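# Align loose board parallel to rail at gauge-width gap

## Task

Position the loose board so it runs parallel to the fixed rail, with the gap between them equal to the round gauge's width at both ends, and leave that gap completely empty and uncovered along the rail's full length.

## Robot and tools

Robot: two arms, left_arm and right_arm, each ending in a five-finger hand. left_arm has a left hand (mirror image) and right_arm a right hand. Calibrated bases in the scene frame: left_arm at (+0.039, +0.500, 0) m, quat_wxyz (+1.000, 0, 0, -0.013); right_arm at (+0.036, -0.427, -0.001) m, quat_wxyz (+1.000, 0, 0, +0.019). A post stands behind the arms. Loose objects may now and then get a brief shove. Anything that falls off the table, or is left off it, fails the task.

Scene frame: origin at table-top height, midway between the nominal bases; +x out over the table, +z up, +y toward left_arm. Image left/right do not match arm names. Positions, velocities and Hand targets are reported in this frame, possibly off by a few cm.

Hand point: a point fixed to the palm, 0.15 m out from the wrist flange along the fingers and 0.05 m in front of the palm. Its +z runs along straight fingers, +y out of the palm, +x across the palm away from the thumb (toward the thumb on the left hand). Straight fingers extend 0.06-0.07 m past it along +z and sit 0.06 m behind it along -y. A wrist bracket on the little-finger side can strike things; with level fingers the wrist may hang up to 0.11 m (palm down) or 0.23 m (palm up) below the point and reach the table first.

Row layout (used by execute_actions and move): 28 numbers, each in [-1, 1]. First left_arm: dx, dy, dz, rx, ry, rz, then little, ring, middle, index, thumb_bend, thumb_turn, force_limit, speed. Then the same 14 for right_arm. The six pose numbers are offsets, not poses: measured from that arm's Hand target at the start of the action (or move), along scene axes; 1.0 = 0.6 m for dx-dz and 180 degrees for rx-rz, which together form one rotation vector about the Hand target position. Zero offsets ask nothing new of an arm. The six finger numbers are absolute targets: +1 open/straight, -1 curled; thumb_turn +1 beside the palm, -1 in front of it. force_limit maps -1..+1 to about 0..10 N at the fingertip (0..15 N for the two thumb motors). speed rises from nearly 0 at -1 to full at +0.48 and stays full above. To leave a hand unchanged, resend the eight numbers of its last executed row (or, if none yet, its hand_measured plus hand_force_limit and hand_speed).

execute_actions(actions, cameras): actions is a list of actions; each action is a table of up to 15 rows, one per 1/30 s step, every row counted from that action's start pose; a short table holds its last row to step 15. Repeating an offset moves further. cameras: list of names, ["all"], or []; images come by default only when actions is empty.

move(target, speed, blend, stop_force, zero, blocking, cameras): straight-line path per arm. target is one row or a list of up to 15 rows, all offsets from the same starting Hand targets. speed in m/s, 0.002-3.6, default 0.25 (turns at twice that in rad/s), one value or one per target. blend in m rounds corners in a list (0 = stop at each). stop_force in N, 3-120, ends an arm's path when its wrist sensor feels that much push against the motion; the arm then backs to just before the push. zero (default true) rezeroes before the move. blocking=false returns early; not allowed with stop_force. Whole move capped at 10 s. It does not avoid obstacles. The result adds a move: line: done, off_target, moving, held or fault, plus limits (paced = pose clipped, held = steps withheld).

wait(seconds 0-3600), stop(cameras) brakes a running move, zoom_image(camera, region [x0,y0,x1,y1], at most 504x504 px) on the newest image of cam_head_left, cam_head_right, cam_high, cam_left_wrist or cam_right_wrist (all 896x504). show_instructions shows reference pages. zero_wrist_force(arm) tares that sensor. finished_scene(scene=1) ends for good; the board must stay correct without the robot.

Results: end_effector_position (m), end_effector_quat_wxyz, velocities, Hand target (your last commanded pose after clipping; the hand often settles short, so send the remaining distance), joint positions and torques, hand_measured / hand_stopped_by (moving, target, force, stalled, fault) / hand_load_n in finger order, Wrist force and torque in the end effector's own axes plus a peak line, motor temperatures.

Cautions: orientation commands are clipped to 32 degrees from the current one per step. The arms are stiff: aim barely past contact, go slowly, use a small stop_force. About 150 N external force or a joint contact-torque limit (wrist joints near 20 N m) stops the arm for 10 s; wrist joints lagging 0.9 degrees also faults. A clearance check blocks arm-to-arm approach but not fingers; arm-to-arm presses can fail the scene. Keep the wrist away from its base's first-joint axis. Motors heat when holding loads or stretched; 85 C brakes the arm. Avoid drops, letting go of moving parts, hard hits, and overloading fingers; close gently with speed -0.94 or lower.

Each tool is called after "Request:" as a command line: name --argument value for each argument, lists and objects as JSON in quotes; but a table of rows of numbers goes row by row, as --pt "numbers of a row", without its own name.

Reference images:

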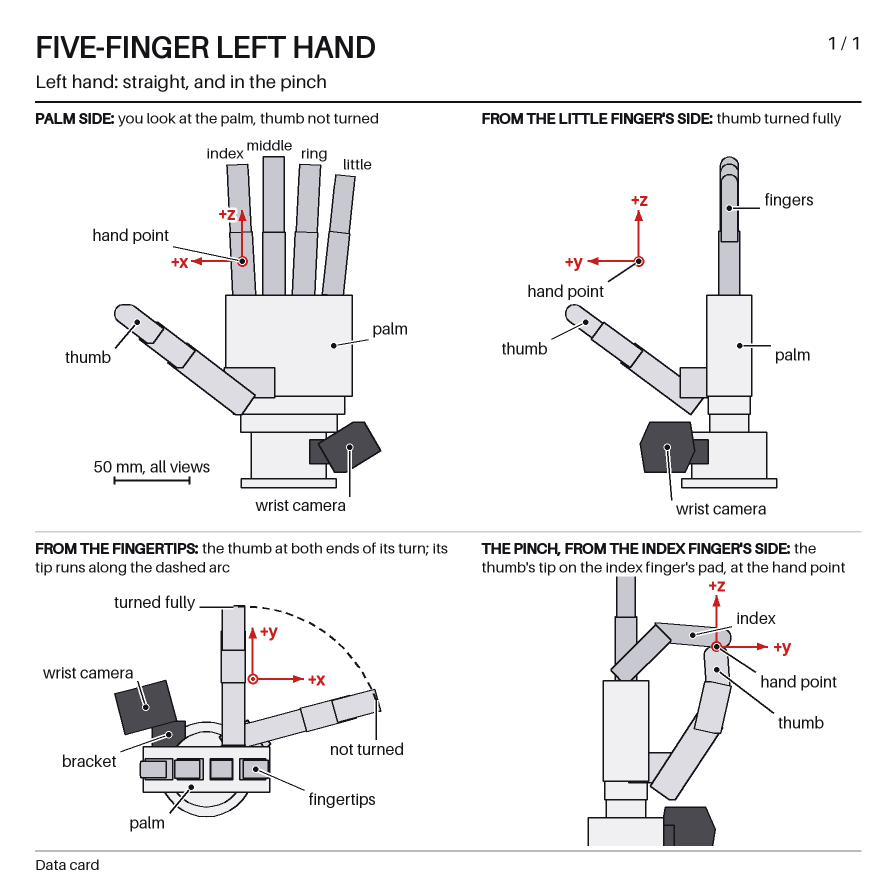

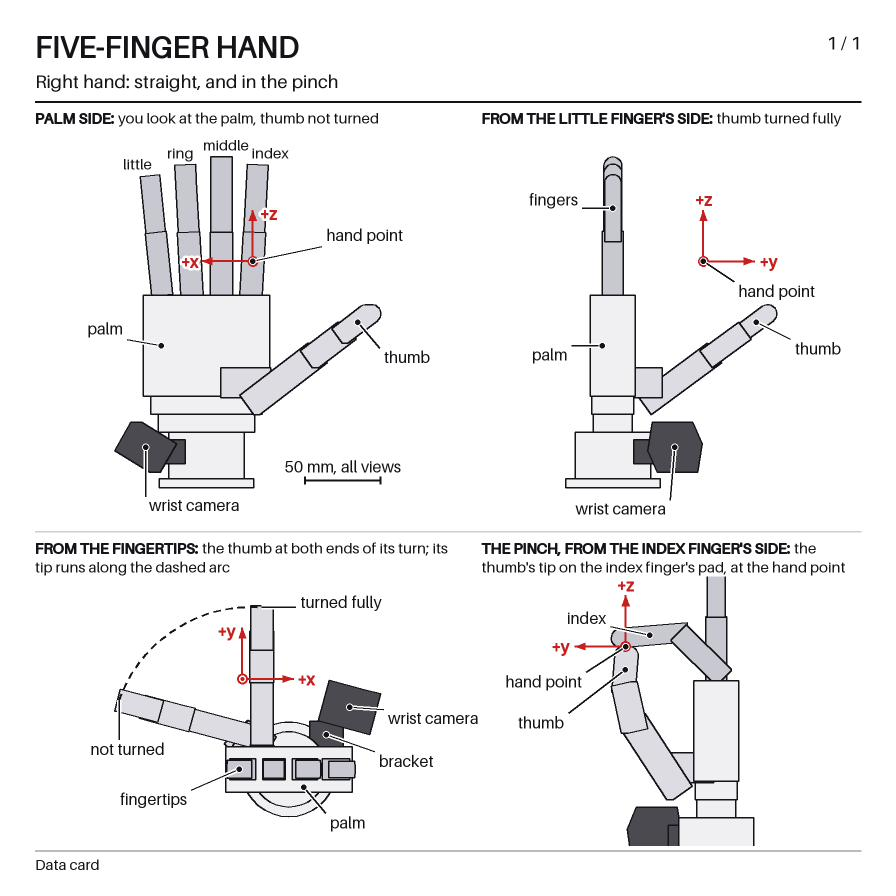

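## Session

Request:
execute_actions --actions '[]'

Scene clock: 0.00 s.
left_arm: end_effector_position=(+0.2378, +0.0877, +0.2335) hand_measured=(+1.000, +1.000, +1.000, +1.000, +1.000, +1.000) hand_load_n=(+0.0, +0.0, +0.0, +0.0, +0.0, +0.0) hand_stopped_by=(target, target, target, target, target, target) hand_force_limit=0.00 hand_speed=-0.80 end_effector_quat_wxyz=(+0.273, -0.047, +0.958, -0.071) | right_arm: end_effector_position=(+0.5466, -0.0116, +0.0994) hand_measured=(+1.000, +1.000, +1.000, +1.000, +1.000, +1.000) hand_load_n=(+0.0, +0.0, +0.0, +0.0, +0.0, +0.0) hand_stopped_by=(target, target, target, target, target, target) hand_force_limit=0.00 hand_speed=-0.80 end_effector_quat_wxyz=(-0.411, +0.845, -0.114, +0.323)
Joint positions: left_arm=[2.11 -1.891 -1.398 2.119 -1.99 3.643] | right_arm=[0.329 -1.195 1.721 -0.021 1.213 -3.867]
Joint velocities: within noise
Joint torques (N m): no reading
Motor temperatures (°C): left_arm=[31 31 31 35 35 36] | right_arm=[28 30 31 37 36 33]
Wrist force (N): no reading
Wrist torque (N m): no reading
Wrist force, peak (N): no reading
Hand target: left_arm +0.2378, +0.0877, +0.2335; +0.273, -0.047, +0.958, -0.071 | right_arm +0.5466, -0.0116, +0.0994; -0.411, +0.845, -0.114, +0.323

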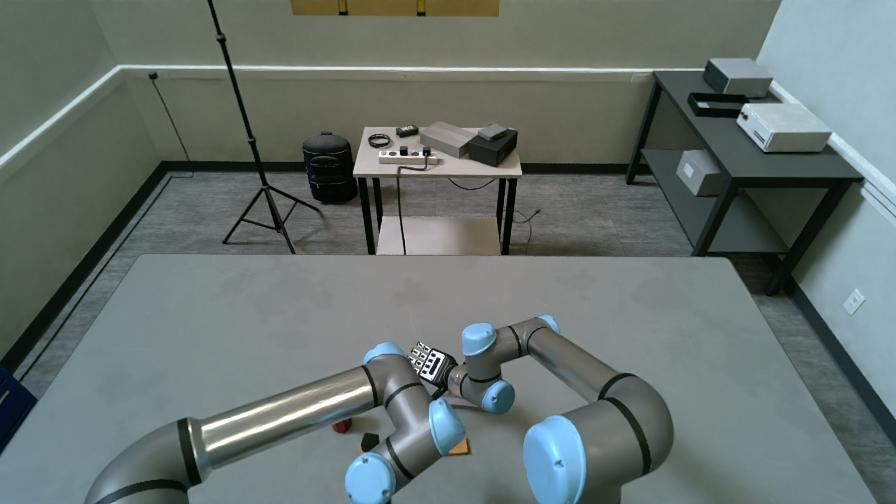

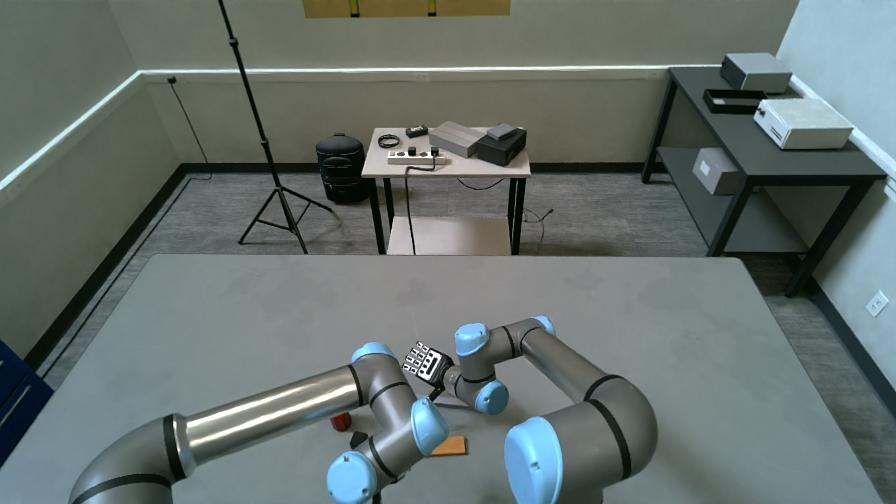

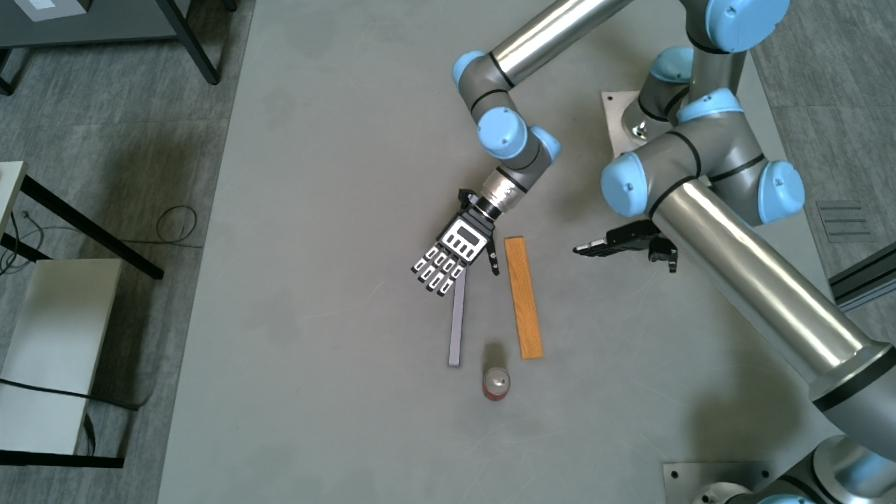

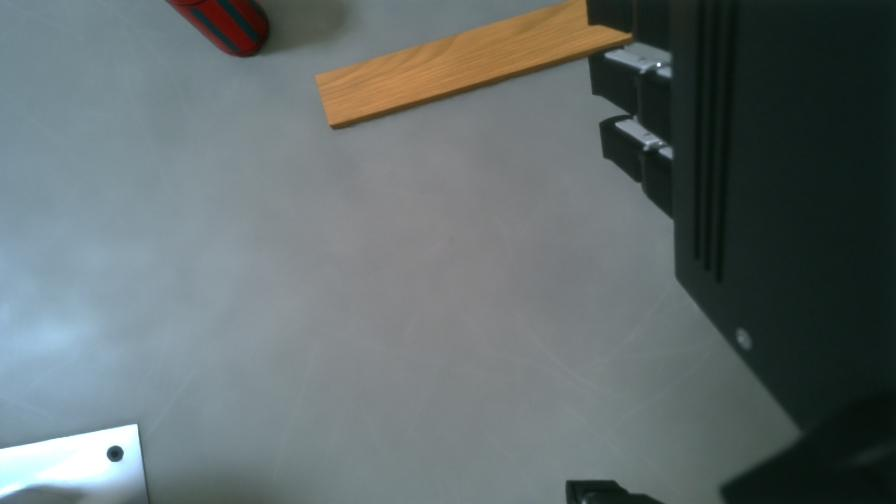

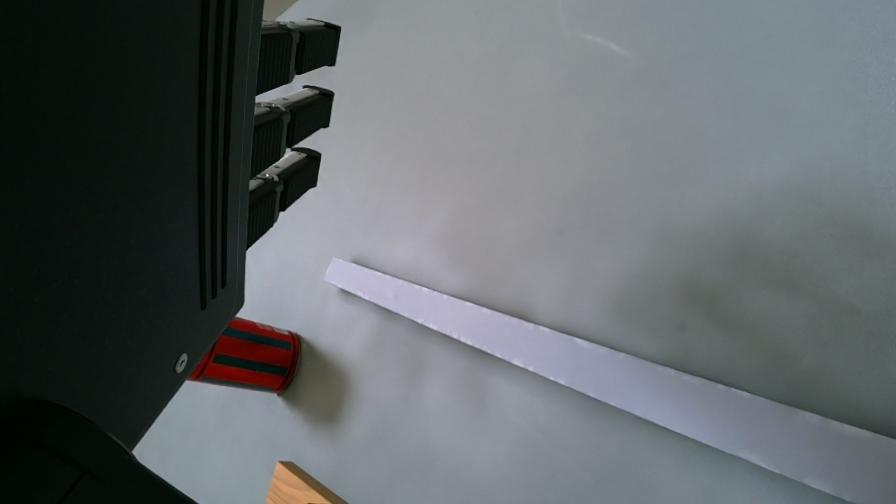

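Request:
zoom_image --camera "cam_high" --region '[400, 180, 680, 420]'

Request:
zoom_image --camera "cam_high" --region '[430, 320, 560, 410]'

Request:
zoom_image --camera "cam_left_wrist" --region '[150, 0, 650, 150]'

Request:
zoom_image --camera "cam_right_wrist" --region '[150, 200, 650, 504]'

Scaled by 1.800 from the camera's image (finer frame: 1280x720).

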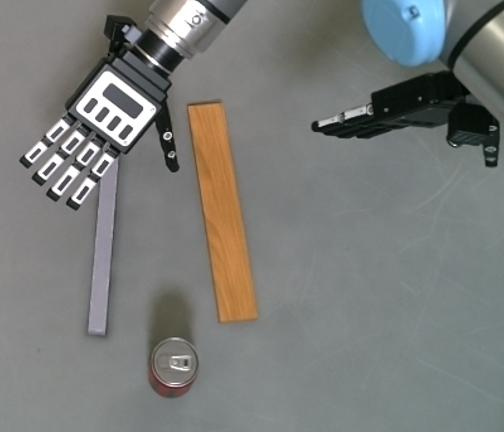

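Scaled by 3.877 from the camera's image (finer frame: 1280x720).

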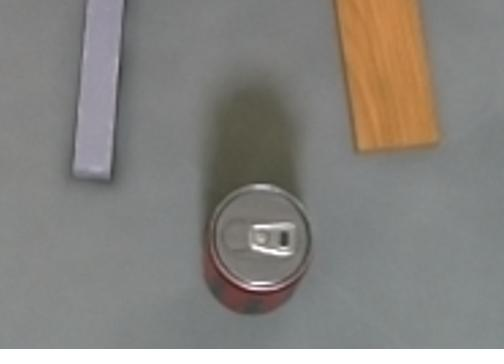

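Scaled by 1.008 from the camera's image (finer frame: 1280x720).

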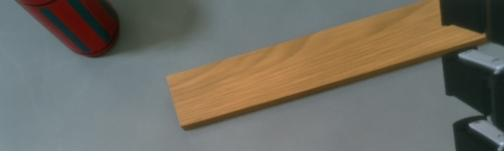

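Scaled by 1.008 from the camera's image (finer frame: 1280x720).

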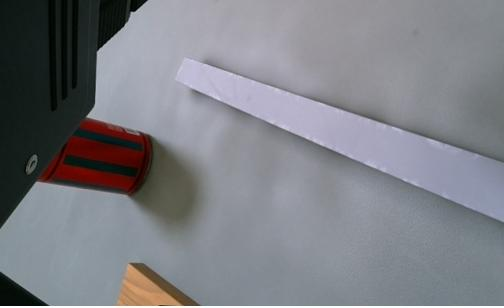

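Request:
move --target '[0.1,0.25,0.167,0,0,0, 1,1,1,1,1,1,0,-0.8, -0.1,-0.35,0.333,0,0,0, 1,1,1,1,1,1,0,-0.8]' --cameras '["all"]'

Scene clock: 11.30 s.
left_arm: end_effector_position=(+0.2978, +0.2377, +0.3337) hand_measured=(+1.000, +1.000, +1.000, +1.000, +1.000, +1.000) hand_load_n=(+0.0, +0.0, +0.0, +0.0, +0.0, +0.0) hand_stopped_by=(target, target, target, target, target, target) hand_force_limit=0.00 hand_speed=-0.80 end_effector_quat_wxyz=(+0.273, -0.047, +0.958, -0.071) | right_arm: end_effector_position=(+0.4867, -0.2217, +0.2991) hand_measured=(+1.000, +1.000, +1.000, +1.000, +1.000, +1.000) hand_load_n=(+0.0, +0.0, +0.0, +0.0, +0.0, +0.0) hand_stopped_by=(target, target, target, target, target, target) hand_force_limit=0.00 hand_speed=-0.80 end_effector_quat_wxyz=(-0.411, +0.845, -0.114, +0.324) end_effector_velocity=(+0.000, -0.001, +0.000) end_effector_angular_velocity=(+0.001, +0.002, +0.002)
Joint positions: left_arm=[2.505 -1.561 -1.498 2.013 -1.812 4.016] | right_arm=[-0.233 -1.652 1.751 0.631 0.749 -4.255]
Joint velocities: left_arm=[within noise] | right_arm=[-0.003 0.001 0 0.004 -0.005 -0.004]
Joint torques (N m): left_arm=[6.67 20.8 24.5 -1.1 -1.47 1.31] | right_arm=[-7.07 -19.04 -14.18 3.72 -2.14 -1.37]
Wrist force (N): left_arm=[-1.2 0.7 -0.2] | right_arm=[0.4 -0.2 -0.1]
Wrist torque (N m): left_arm=[0.17 0.17 -0.19] | right_arm=[0.04 -0.10 0.18]
Wrist force, peak (N): left_arm=[-2.0 1.5 -0.6] | right_arm=[1.2 -0.3 -2.1]
Hand target: left_arm +0.2978, +0.2377, +0.3337; +0.273, -0.047, +0.958, -0.071 | right_arm +0.4866, -0.2216, +0.2992; -0.411, +0.845, -0.114, +0.323
Off the commanded pose: left_arm 0.000 m, 0 deg | right_arm 0.000 m, 0 deg.
move: done

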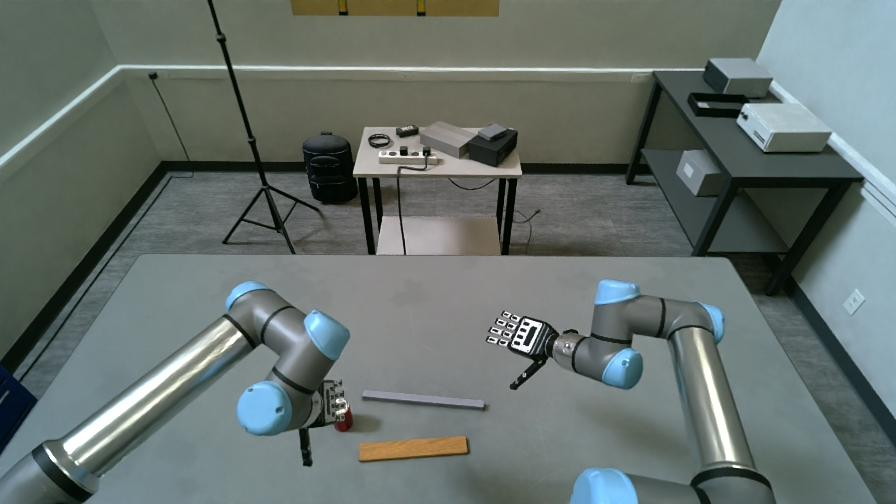

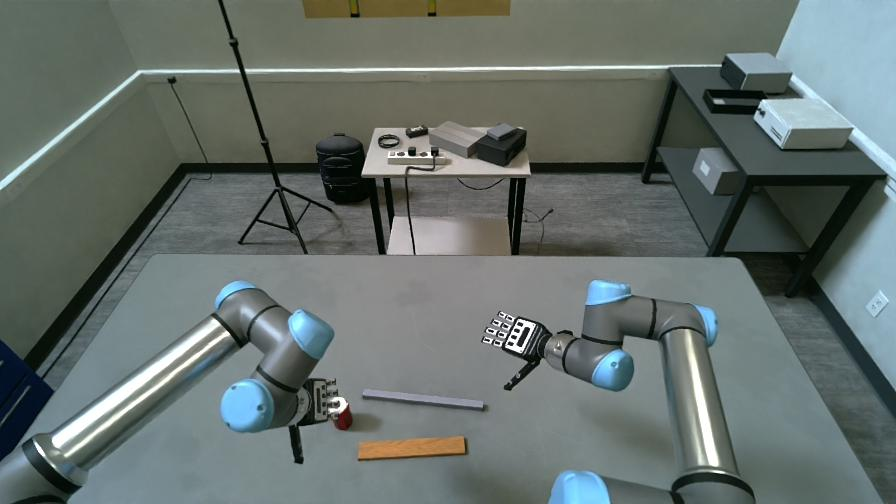

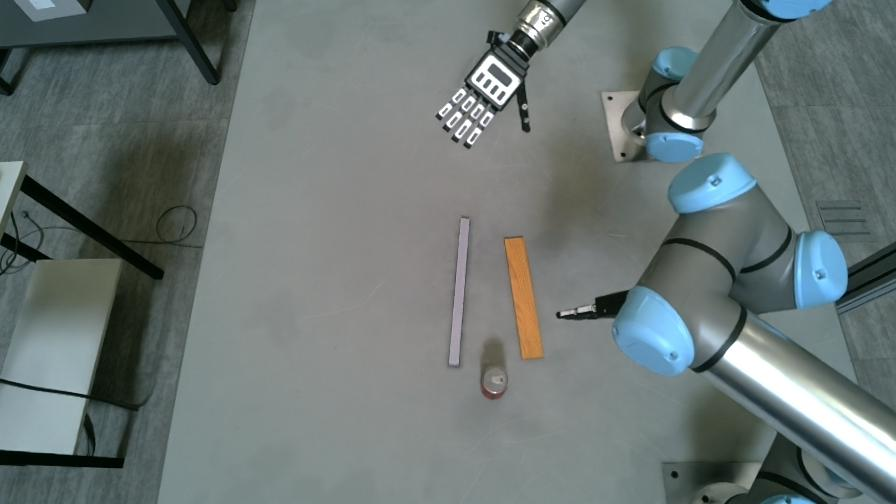

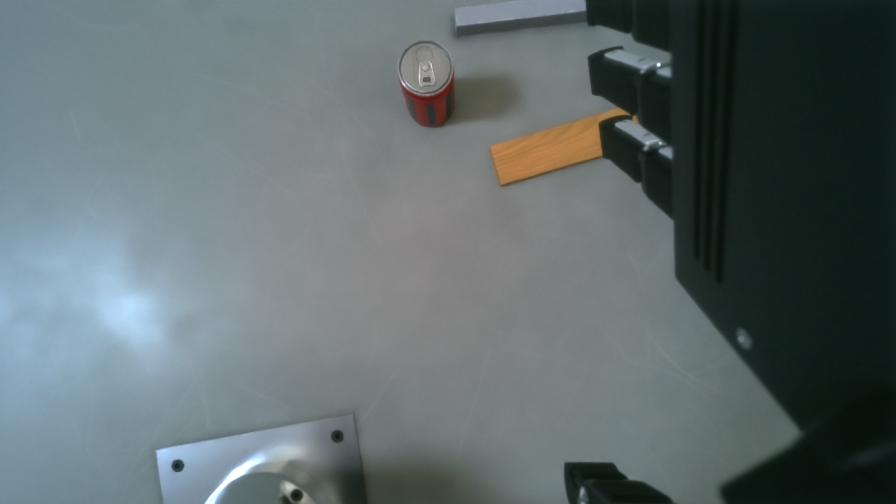

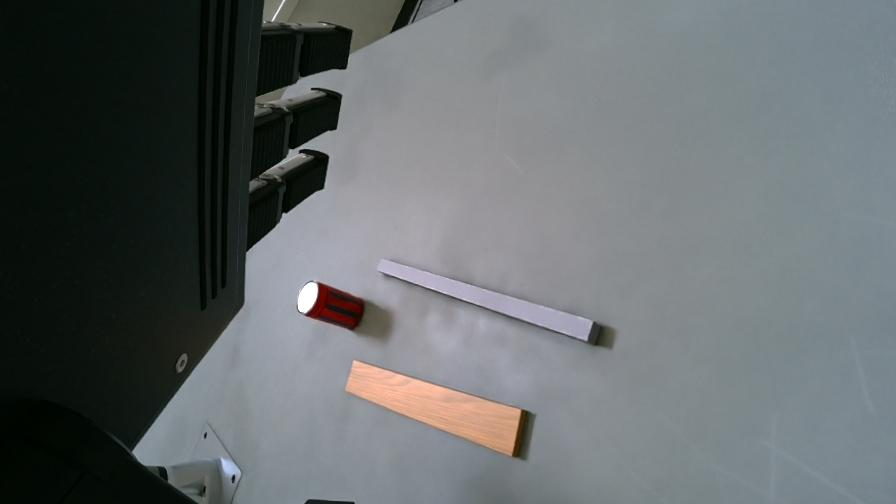

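Request:
move --target '[0,0,0,0,0,0, 1,1,1,1,1,1,0,-0.8, -0.25,0.1,0,-0.397,-0.047,0.518, 1,1,1,1,1,1,0,-0.8]' --cameras '["all"]'

Scene clock: 21.50 s.
left_arm: end_effector_position=(+0.2978, +0.2377, +0.3337) hand_measured=(+1.000, +1.000, +1.000, +1.000, +1.000, +1.000) hand_load_n=(+0.0, +0.0, +0.0, +0.0, +0.0, +0.0) hand_stopped_by=(target, target, target, target, target, target) hand_force_limit=0.00 hand_speed=-0.80 end_effector_quat_wxyz=(+0.273, -0.047, +0.958, -0.071) | right_arm: end_effector_position=(+0.3367, -0.1616, +0.2991) hand_measured=(+1.000, +1.000, +1.000, +1.000, +1.000, +1.000) hand_load_n=(+0.0, +0.0, +0.0, +0.0, +0.0, +0.0) hand_stopped_by=(target, target, target, target, target, target) hand_force_limit=0.00 hand_speed=-0.80 end_effector_quat_wxyz=(+0.000, +0.707, +0.707, +0.000)
Joint positions: left_arm=[2.505 -1.561 -1.498 2.013 -1.812 4.016] | right_arm=[0.496 -1.413 1.496 1.488 1.572 -5.75]
Joint torques (N m): left_arm=[5.32 31.39 25.51 -1.79 1.96 1.11] | right_arm=[5.01 -39.64 -9.4 -0.42 1.79 -0.73]
Wrist force (N): left_arm=[-1.3 0.5 -0.5] | right_arm=[-1.0 1.5 -1.7]
Wrist torque (N m): left_arm=[0.15 0.18 -0.19] | right_arm=[0.47 0.17 0.07]
Wrist force, peak (N): left_arm=[-1.4 1.0 -0.4] | right_arm=[-1.2 1.5 -1.9]
Hand target: left_arm +0.2978, +0.2377, +0.3337; +0.273, -0.047, +0.958, -0.071 | right_arm +0.3366, -0.1616, +0.2992; +0.001, +0.707, +0.707, +0.000
Off the commanded pose: left_arm 0.000 m, 0 deg | right_arm 0.000 m, 0 deg.
move: done

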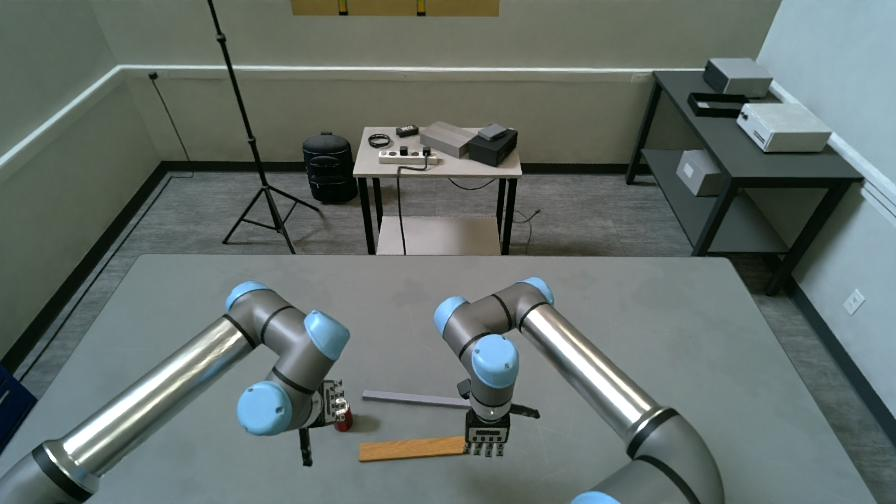

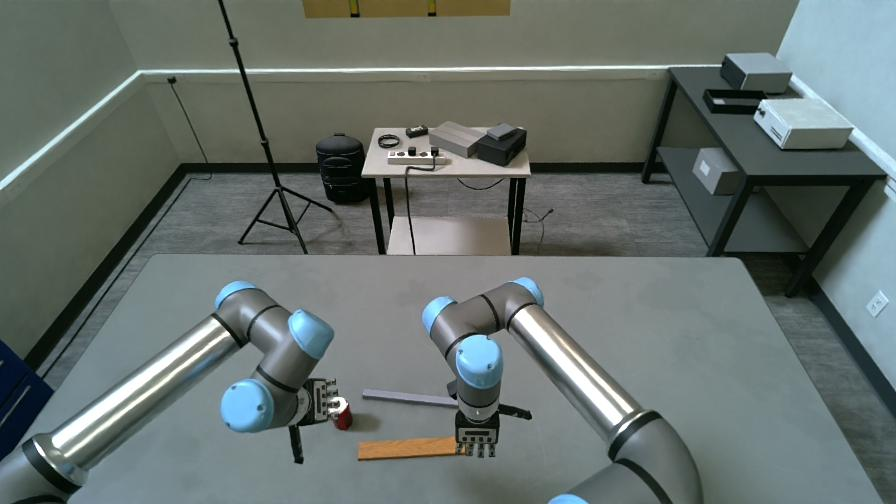

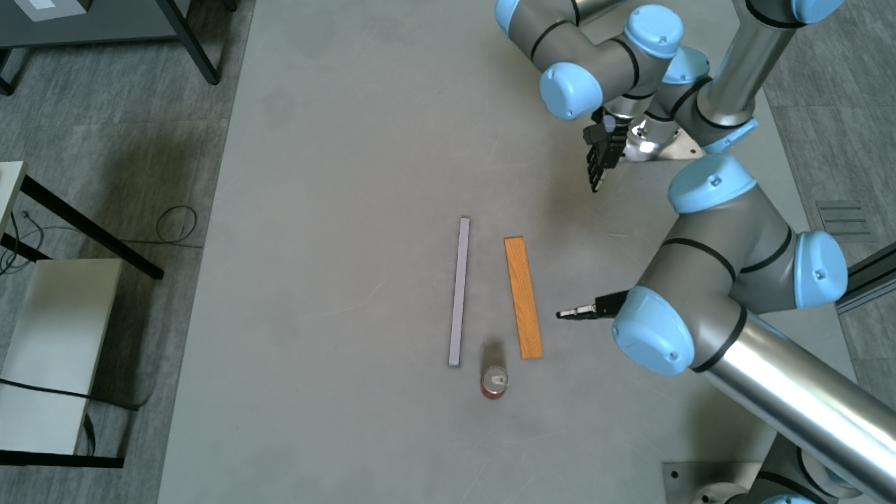

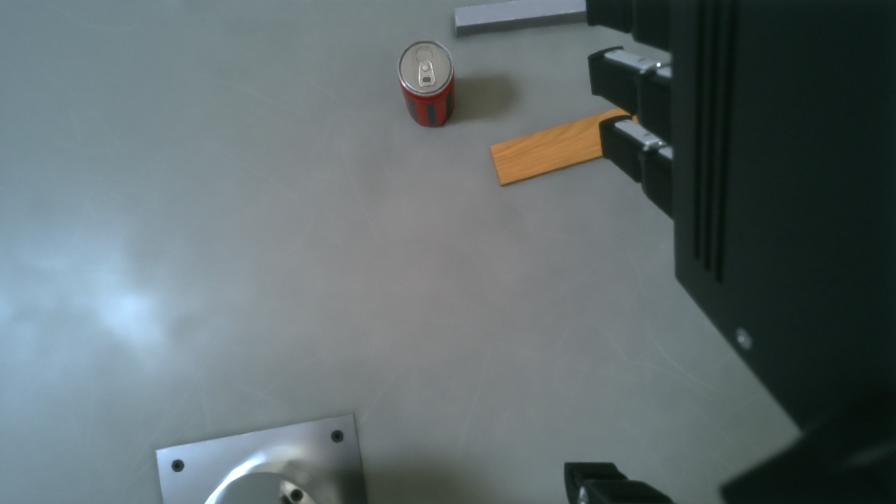

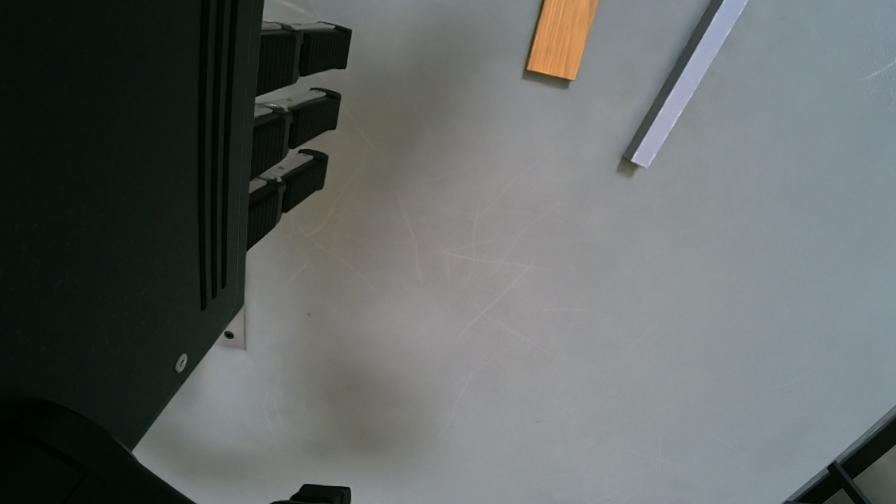

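Request:
move --target '[0,0,0,0,0,0, 1,1,1,1,1,1,0,-0.8, 0.05,0.1,-0.33,0,0,0, 1,1,1,1,1,1,0,-0.8]' --cameras '["cam_high"]'

Request:
move --target '[0,0,0,0,0,0, 1,1,1,1,1,1,0,-0.8, 0,0,-0.08,0,0,0, 1,1,1,1,1,1,0,-0.8]' --speed 0.01 --stop_force 3 --cameras '["all"]'

Scene clock: 24.33 s.
left_arm: end_effector_position=(+0.2978, +0.2377, +0.3337) hand_measured=(+1.000, +1.000, +1.000, +1.000, +1.000, +1.000) hand_load_n=(+0.0, +0.0, +0.0, +0.0, +0.0, +0.0) hand_stopped_by=(target, target, target, target, target, target) hand_force_limit=0.00 hand_speed=-0.80 end_effector_quat_wxyz=(+0.273, -0.047, +0.958, -0.071) | right_arm: end_effector_position=(+0.3666, -0.1017, +0.1013) hand_measured=(+1.000, +1.000, +1.000, +1.000, +1.000, +1.000) hand_load_n=(+0.0, +0.0, +0.0, +0.0, +0.0, +0.0) hand_stopped_by=(target, target, target, target, target, target) hand_force_limit=0.00 hand_speed=-0.80 end_effector_quat_wxyz=(+0.001, +0.707, +0.707, +0.000)
Joint positions: left_arm=[2.505 -1.561 -1.498 2.013 -1.812 4.016] | right_arm=[0.582 -1.12 1.634 1.057 1.572 -5.664]
Joint torques (N m): left_arm=[5.82 31.98 24.82 -1.72 2.46 1.08] | right_arm=[-5.3 -21.9 -21.17 0.11 1.1 -0.89]
Wrist force (N): left_arm=[-1.3 0.7 -0.4] | right_arm=[-1.1 1.5 -1.3]
Wrist torque (N m): left_arm=[0.17 0.18 -0.20] | right_arm=[0.46 0.17 -0.12]
Wrist force, peak (N): left_arm=[-1.6 0.9 -0.3] | right_arm=[-1.3 1.2 -3.7]
Hand target: left_arm +0.2978, +0.2377, +0.3337; +0.273, -0.047, +0.958, -0.071 | right_arm +0.3666, -0.1016, +0.1012; +0.001, +0.707, +0.707, +0.000
Off the commanded pose: left_arm 0.000 m, 0 deg | right_arm 0.000 m, 0 deg.
move: done

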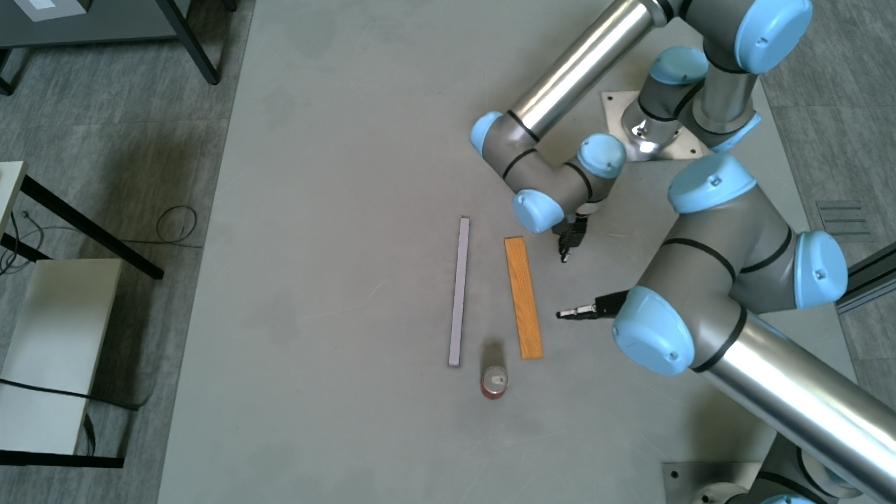

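Scene clock: 28.57 s.
left_arm: end_effector_position=(+0.2978, +0.2377, +0.3337) hand_measured=(+1.000, +1.000, +1.000, +1.000, +1.000, +1.000) hand_load_n=(+0.0, +0.0, +0.0, +0.0, +0.0, +0.0) hand_stopped_by=(target, target, target, target, target, target) hand_force_limit=0.00 hand_speed=-0.80 end_effector_quat_wxyz=(+0.273, -0.047, +0.958, -0.071) | right_arm: end_effector_position=(+0.3666, -0.1016, +0.0697) hand_measured=(+1.000, +1.000, +1.000, +1.000, +1.000, +1.000) hand_load_n=(+0.0, +0.0, +0.0, +0.0, +0.0, +0.0) hand_stopped_by=(target, target, target, target, target, target) hand_force_limit=0.00 hand_speed=-0.80 end_effector_quat_wxyz=(+0.001, +0.707, +0.707, +0.000)
Joint positions: left_arm=[2.505 -1.561 -1.498 2.013 -1.812 4.016] | right_arm=[0.582 -1.08 1.667 0.985 1.572 -5.664]
Joint torques (N m): left_arm=[5.84 31.12 25.5 -1.63 2.03 1.07] | right_arm=[-6.9 -50.09 -25.86 4.99 -1.28 0.97]
Wrist force (N): left_arm=[-1.3 0.8 -0.3] | right_arm=[-1.1 1.0 -4.9]
Wrist torque (N m): left_arm=[0.18 0.19 -0.20] | right_arm=[0.60 0.23 -0.13]
Wrist force, peak (N): left_arm=[-1.5 0.9 -0.3] | right_arm=[-0.1 0.8 -13.9]
Hand target: left_arm +0.2978, +0.2377, +0.3337; +0.273, -0.047, +0.958, -0.071 | right_arm +0.3666, -0.1016, +0.0697; +0.001, +0.707, +0.707, +0.000 (not the last commanded pose)
Off the commanded pose: left_arm 0.000 m, 0 deg | right_arm 0.017 m, 0 deg.
move: contact (right_arm)

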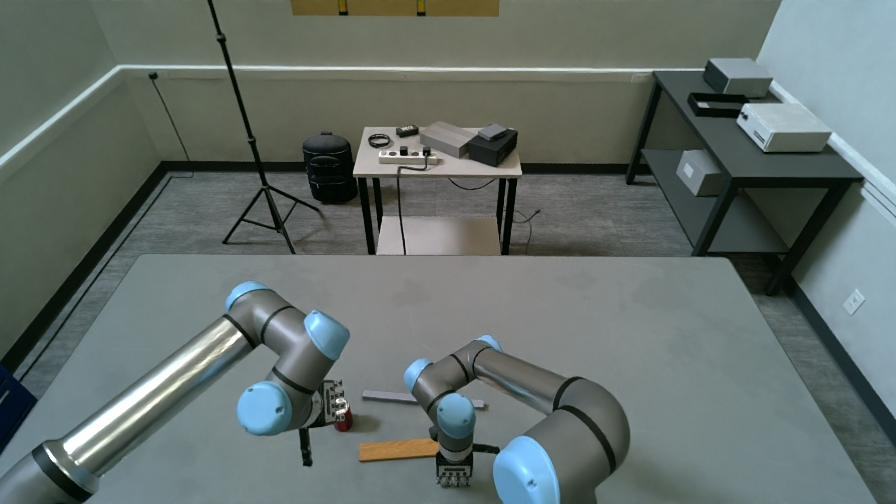

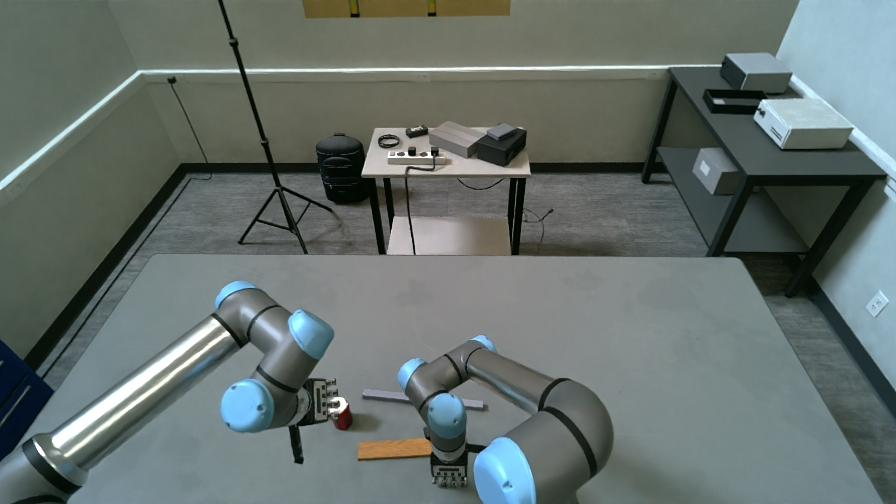

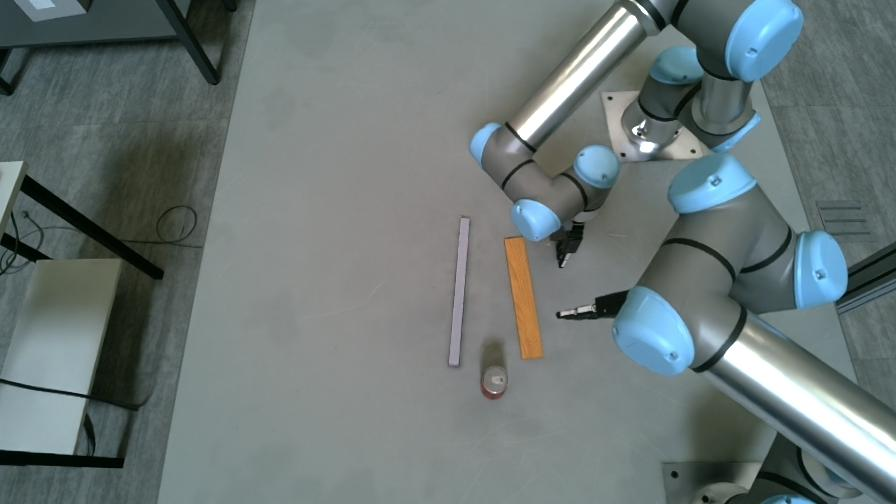

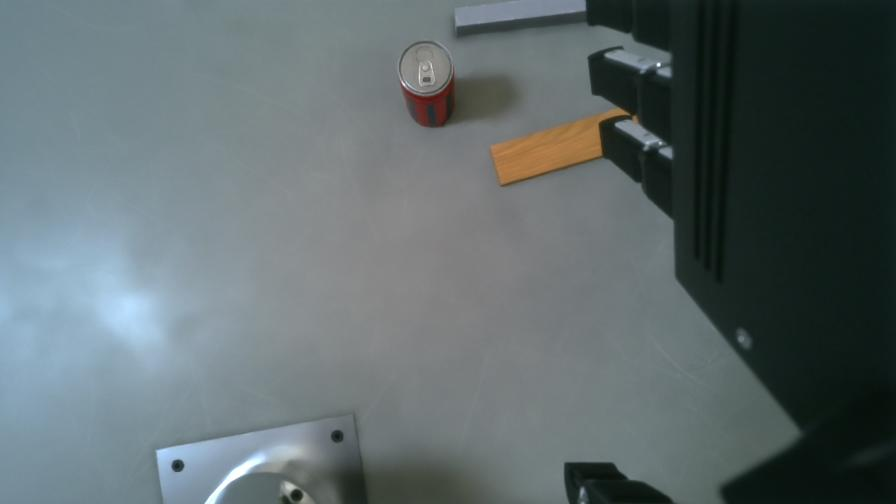

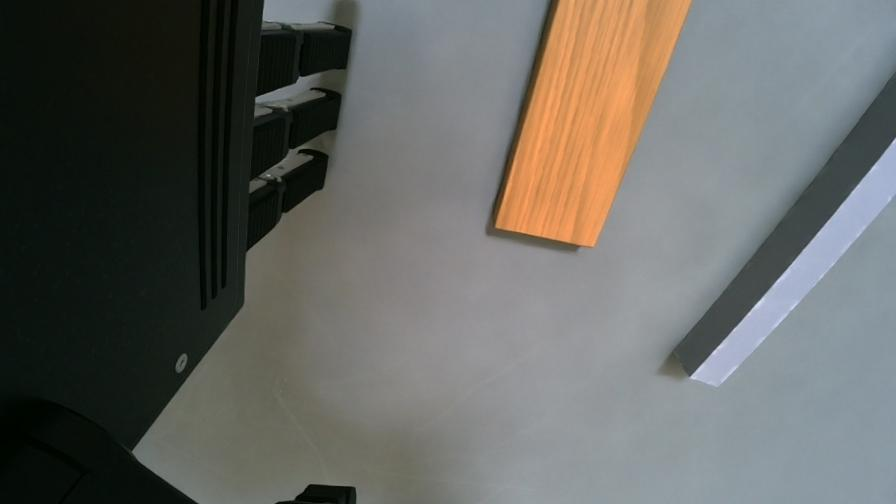

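Request:
zoom_image --camera "cam_high" --region '[440, 200, 620, 300]'

Request:
zoom_image --camera "cam_right_wrist" --region '[230, 0, 700, 260]'

Scaled by 2.800 from the camera's image (finer frame: 1280x720).

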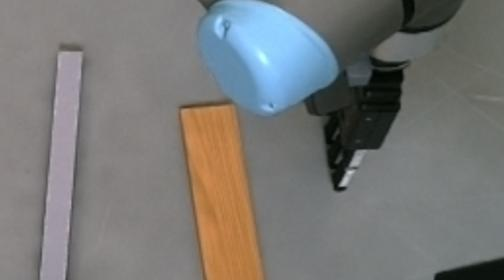

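Scaled by 1.072 from the camera's image (finer frame: 1280x720).

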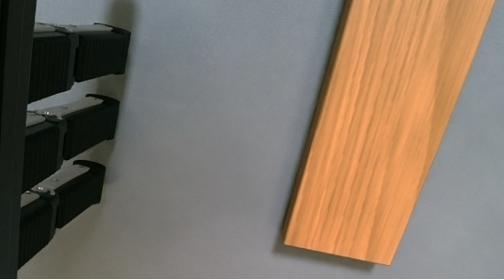

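Request:
move --target '[0.2,0.067,-0.05,0.0459,0.1763,-0.0303, 1,1,1,1,1,1,0,-0.8, 0,0,0.02,0,0,0, 1,1,1,1,1,1,0,-0.8]' --cameras '["all"]'

Scene clock: 34.70 s.
left_arm: end_effector_position=(+0.4178, +0.2778, +0.3037) hand_measured=(+1.000, +1.000, +1.000, +1.000, +1.000, +1.000) hand_load_n=(+0.0, +0.0, +0.0, +0.0, +0.0, +0.0) hand_stopped_by=(target, target, target, target, target, target) hand_force_limit=0.00 hand_speed=-0.80 end_effector_quat_wxyz=(+0.000, -0.001, +1.000, +0.000) | right_arm: end_effector_position=(+0.3666, -0.1016, +0.0818) hand_measured=(+1.000, +1.000, +1.000, +1.000, +1.000, +1.000) hand_load_n=(+0.0, +0.0, +0.0, +0.0, -0.5, +0.0) hand_stopped_by=(target, target, target, target, target, target) hand_force_limit=0.00 hand_speed=-0.80 end_effector_quat_wxyz=(+0.001, +0.707, +0.707, +0.000)
Joint positions: left_arm=[2.835 -2.025 -1.092 1.547 -1.571 4.379] | right_arm=[0.582 -1.096 1.655 1.012 1.572 -5.664]
Joint torques (N m): left_arm=[6.15 30.25 22.88 -3.66 -2.05 1.13] | right_arm=[-5.71 -35.56 -17.21 0.25 -1.24 0.81]
Wrist force (N): left_arm=[-0.7 0.3 -0.3] | right_arm=[-1.0 1.3 -1.4]
Wrist torque (N m): left_arm=[0.17 0.07 -0.05] | right_arm=[0.42 0.16 -0.12]
Wrist force, peak (N): left_arm=[-2.1 0.8 0.0] | right_arm=[-1.3 1.1 -5.2]
Hand target: left_arm +0.4178, +0.2779, +0.3037; +0.000, +0.000, +1.000, +0.000 | right_arm +0.3666, -0.1016, +0.0817; +0.001, +0.707, +0.707, +0.000
Off the commanded pose: left_arm 0.000 m, 0 deg | right_arm 0.000 m, 0 deg.
move: done

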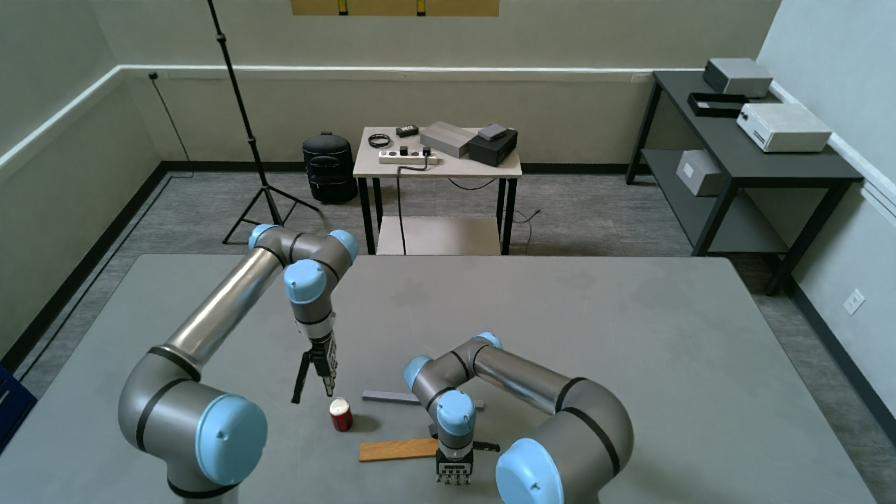

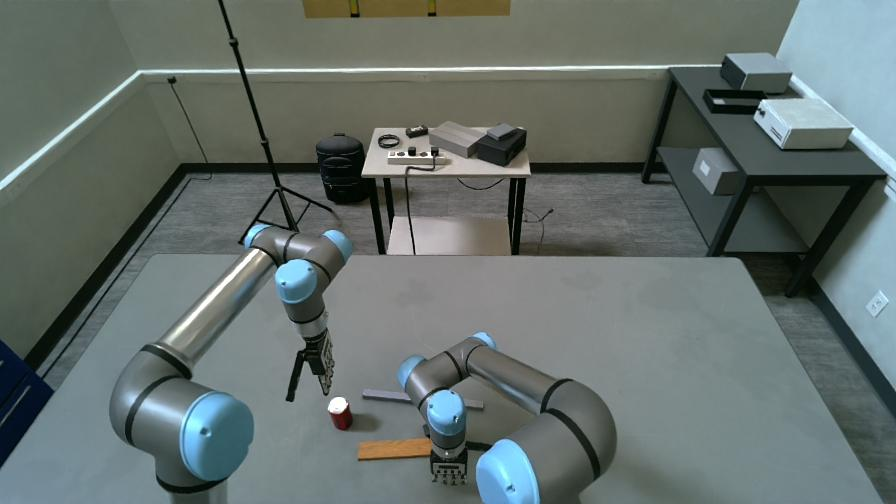

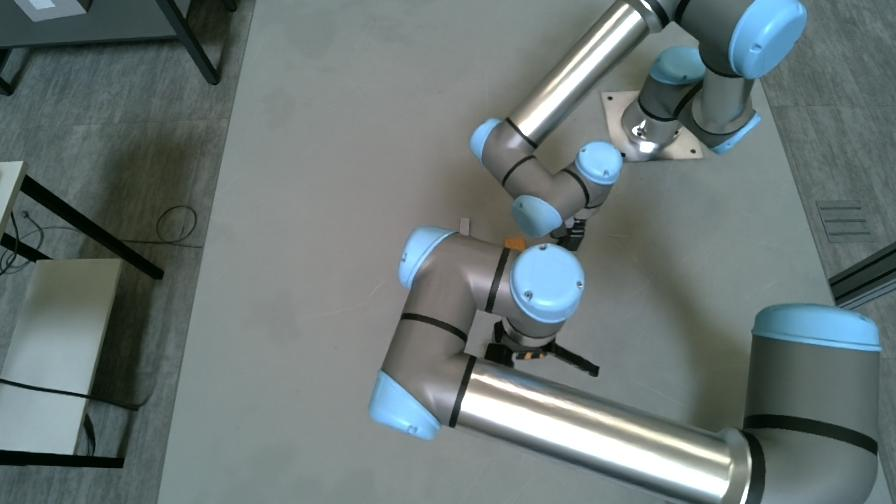

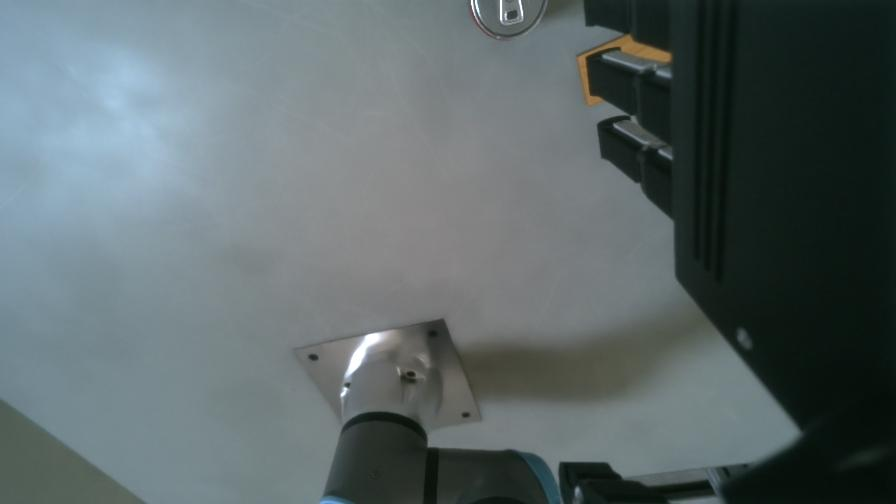

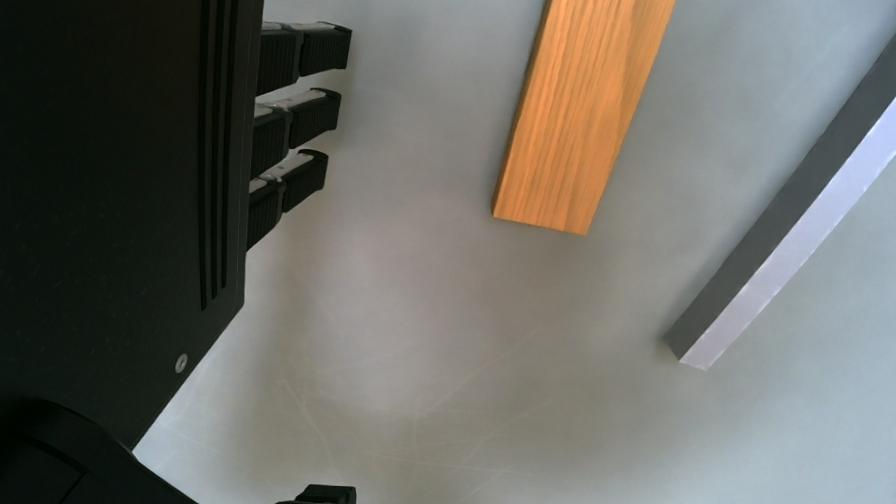

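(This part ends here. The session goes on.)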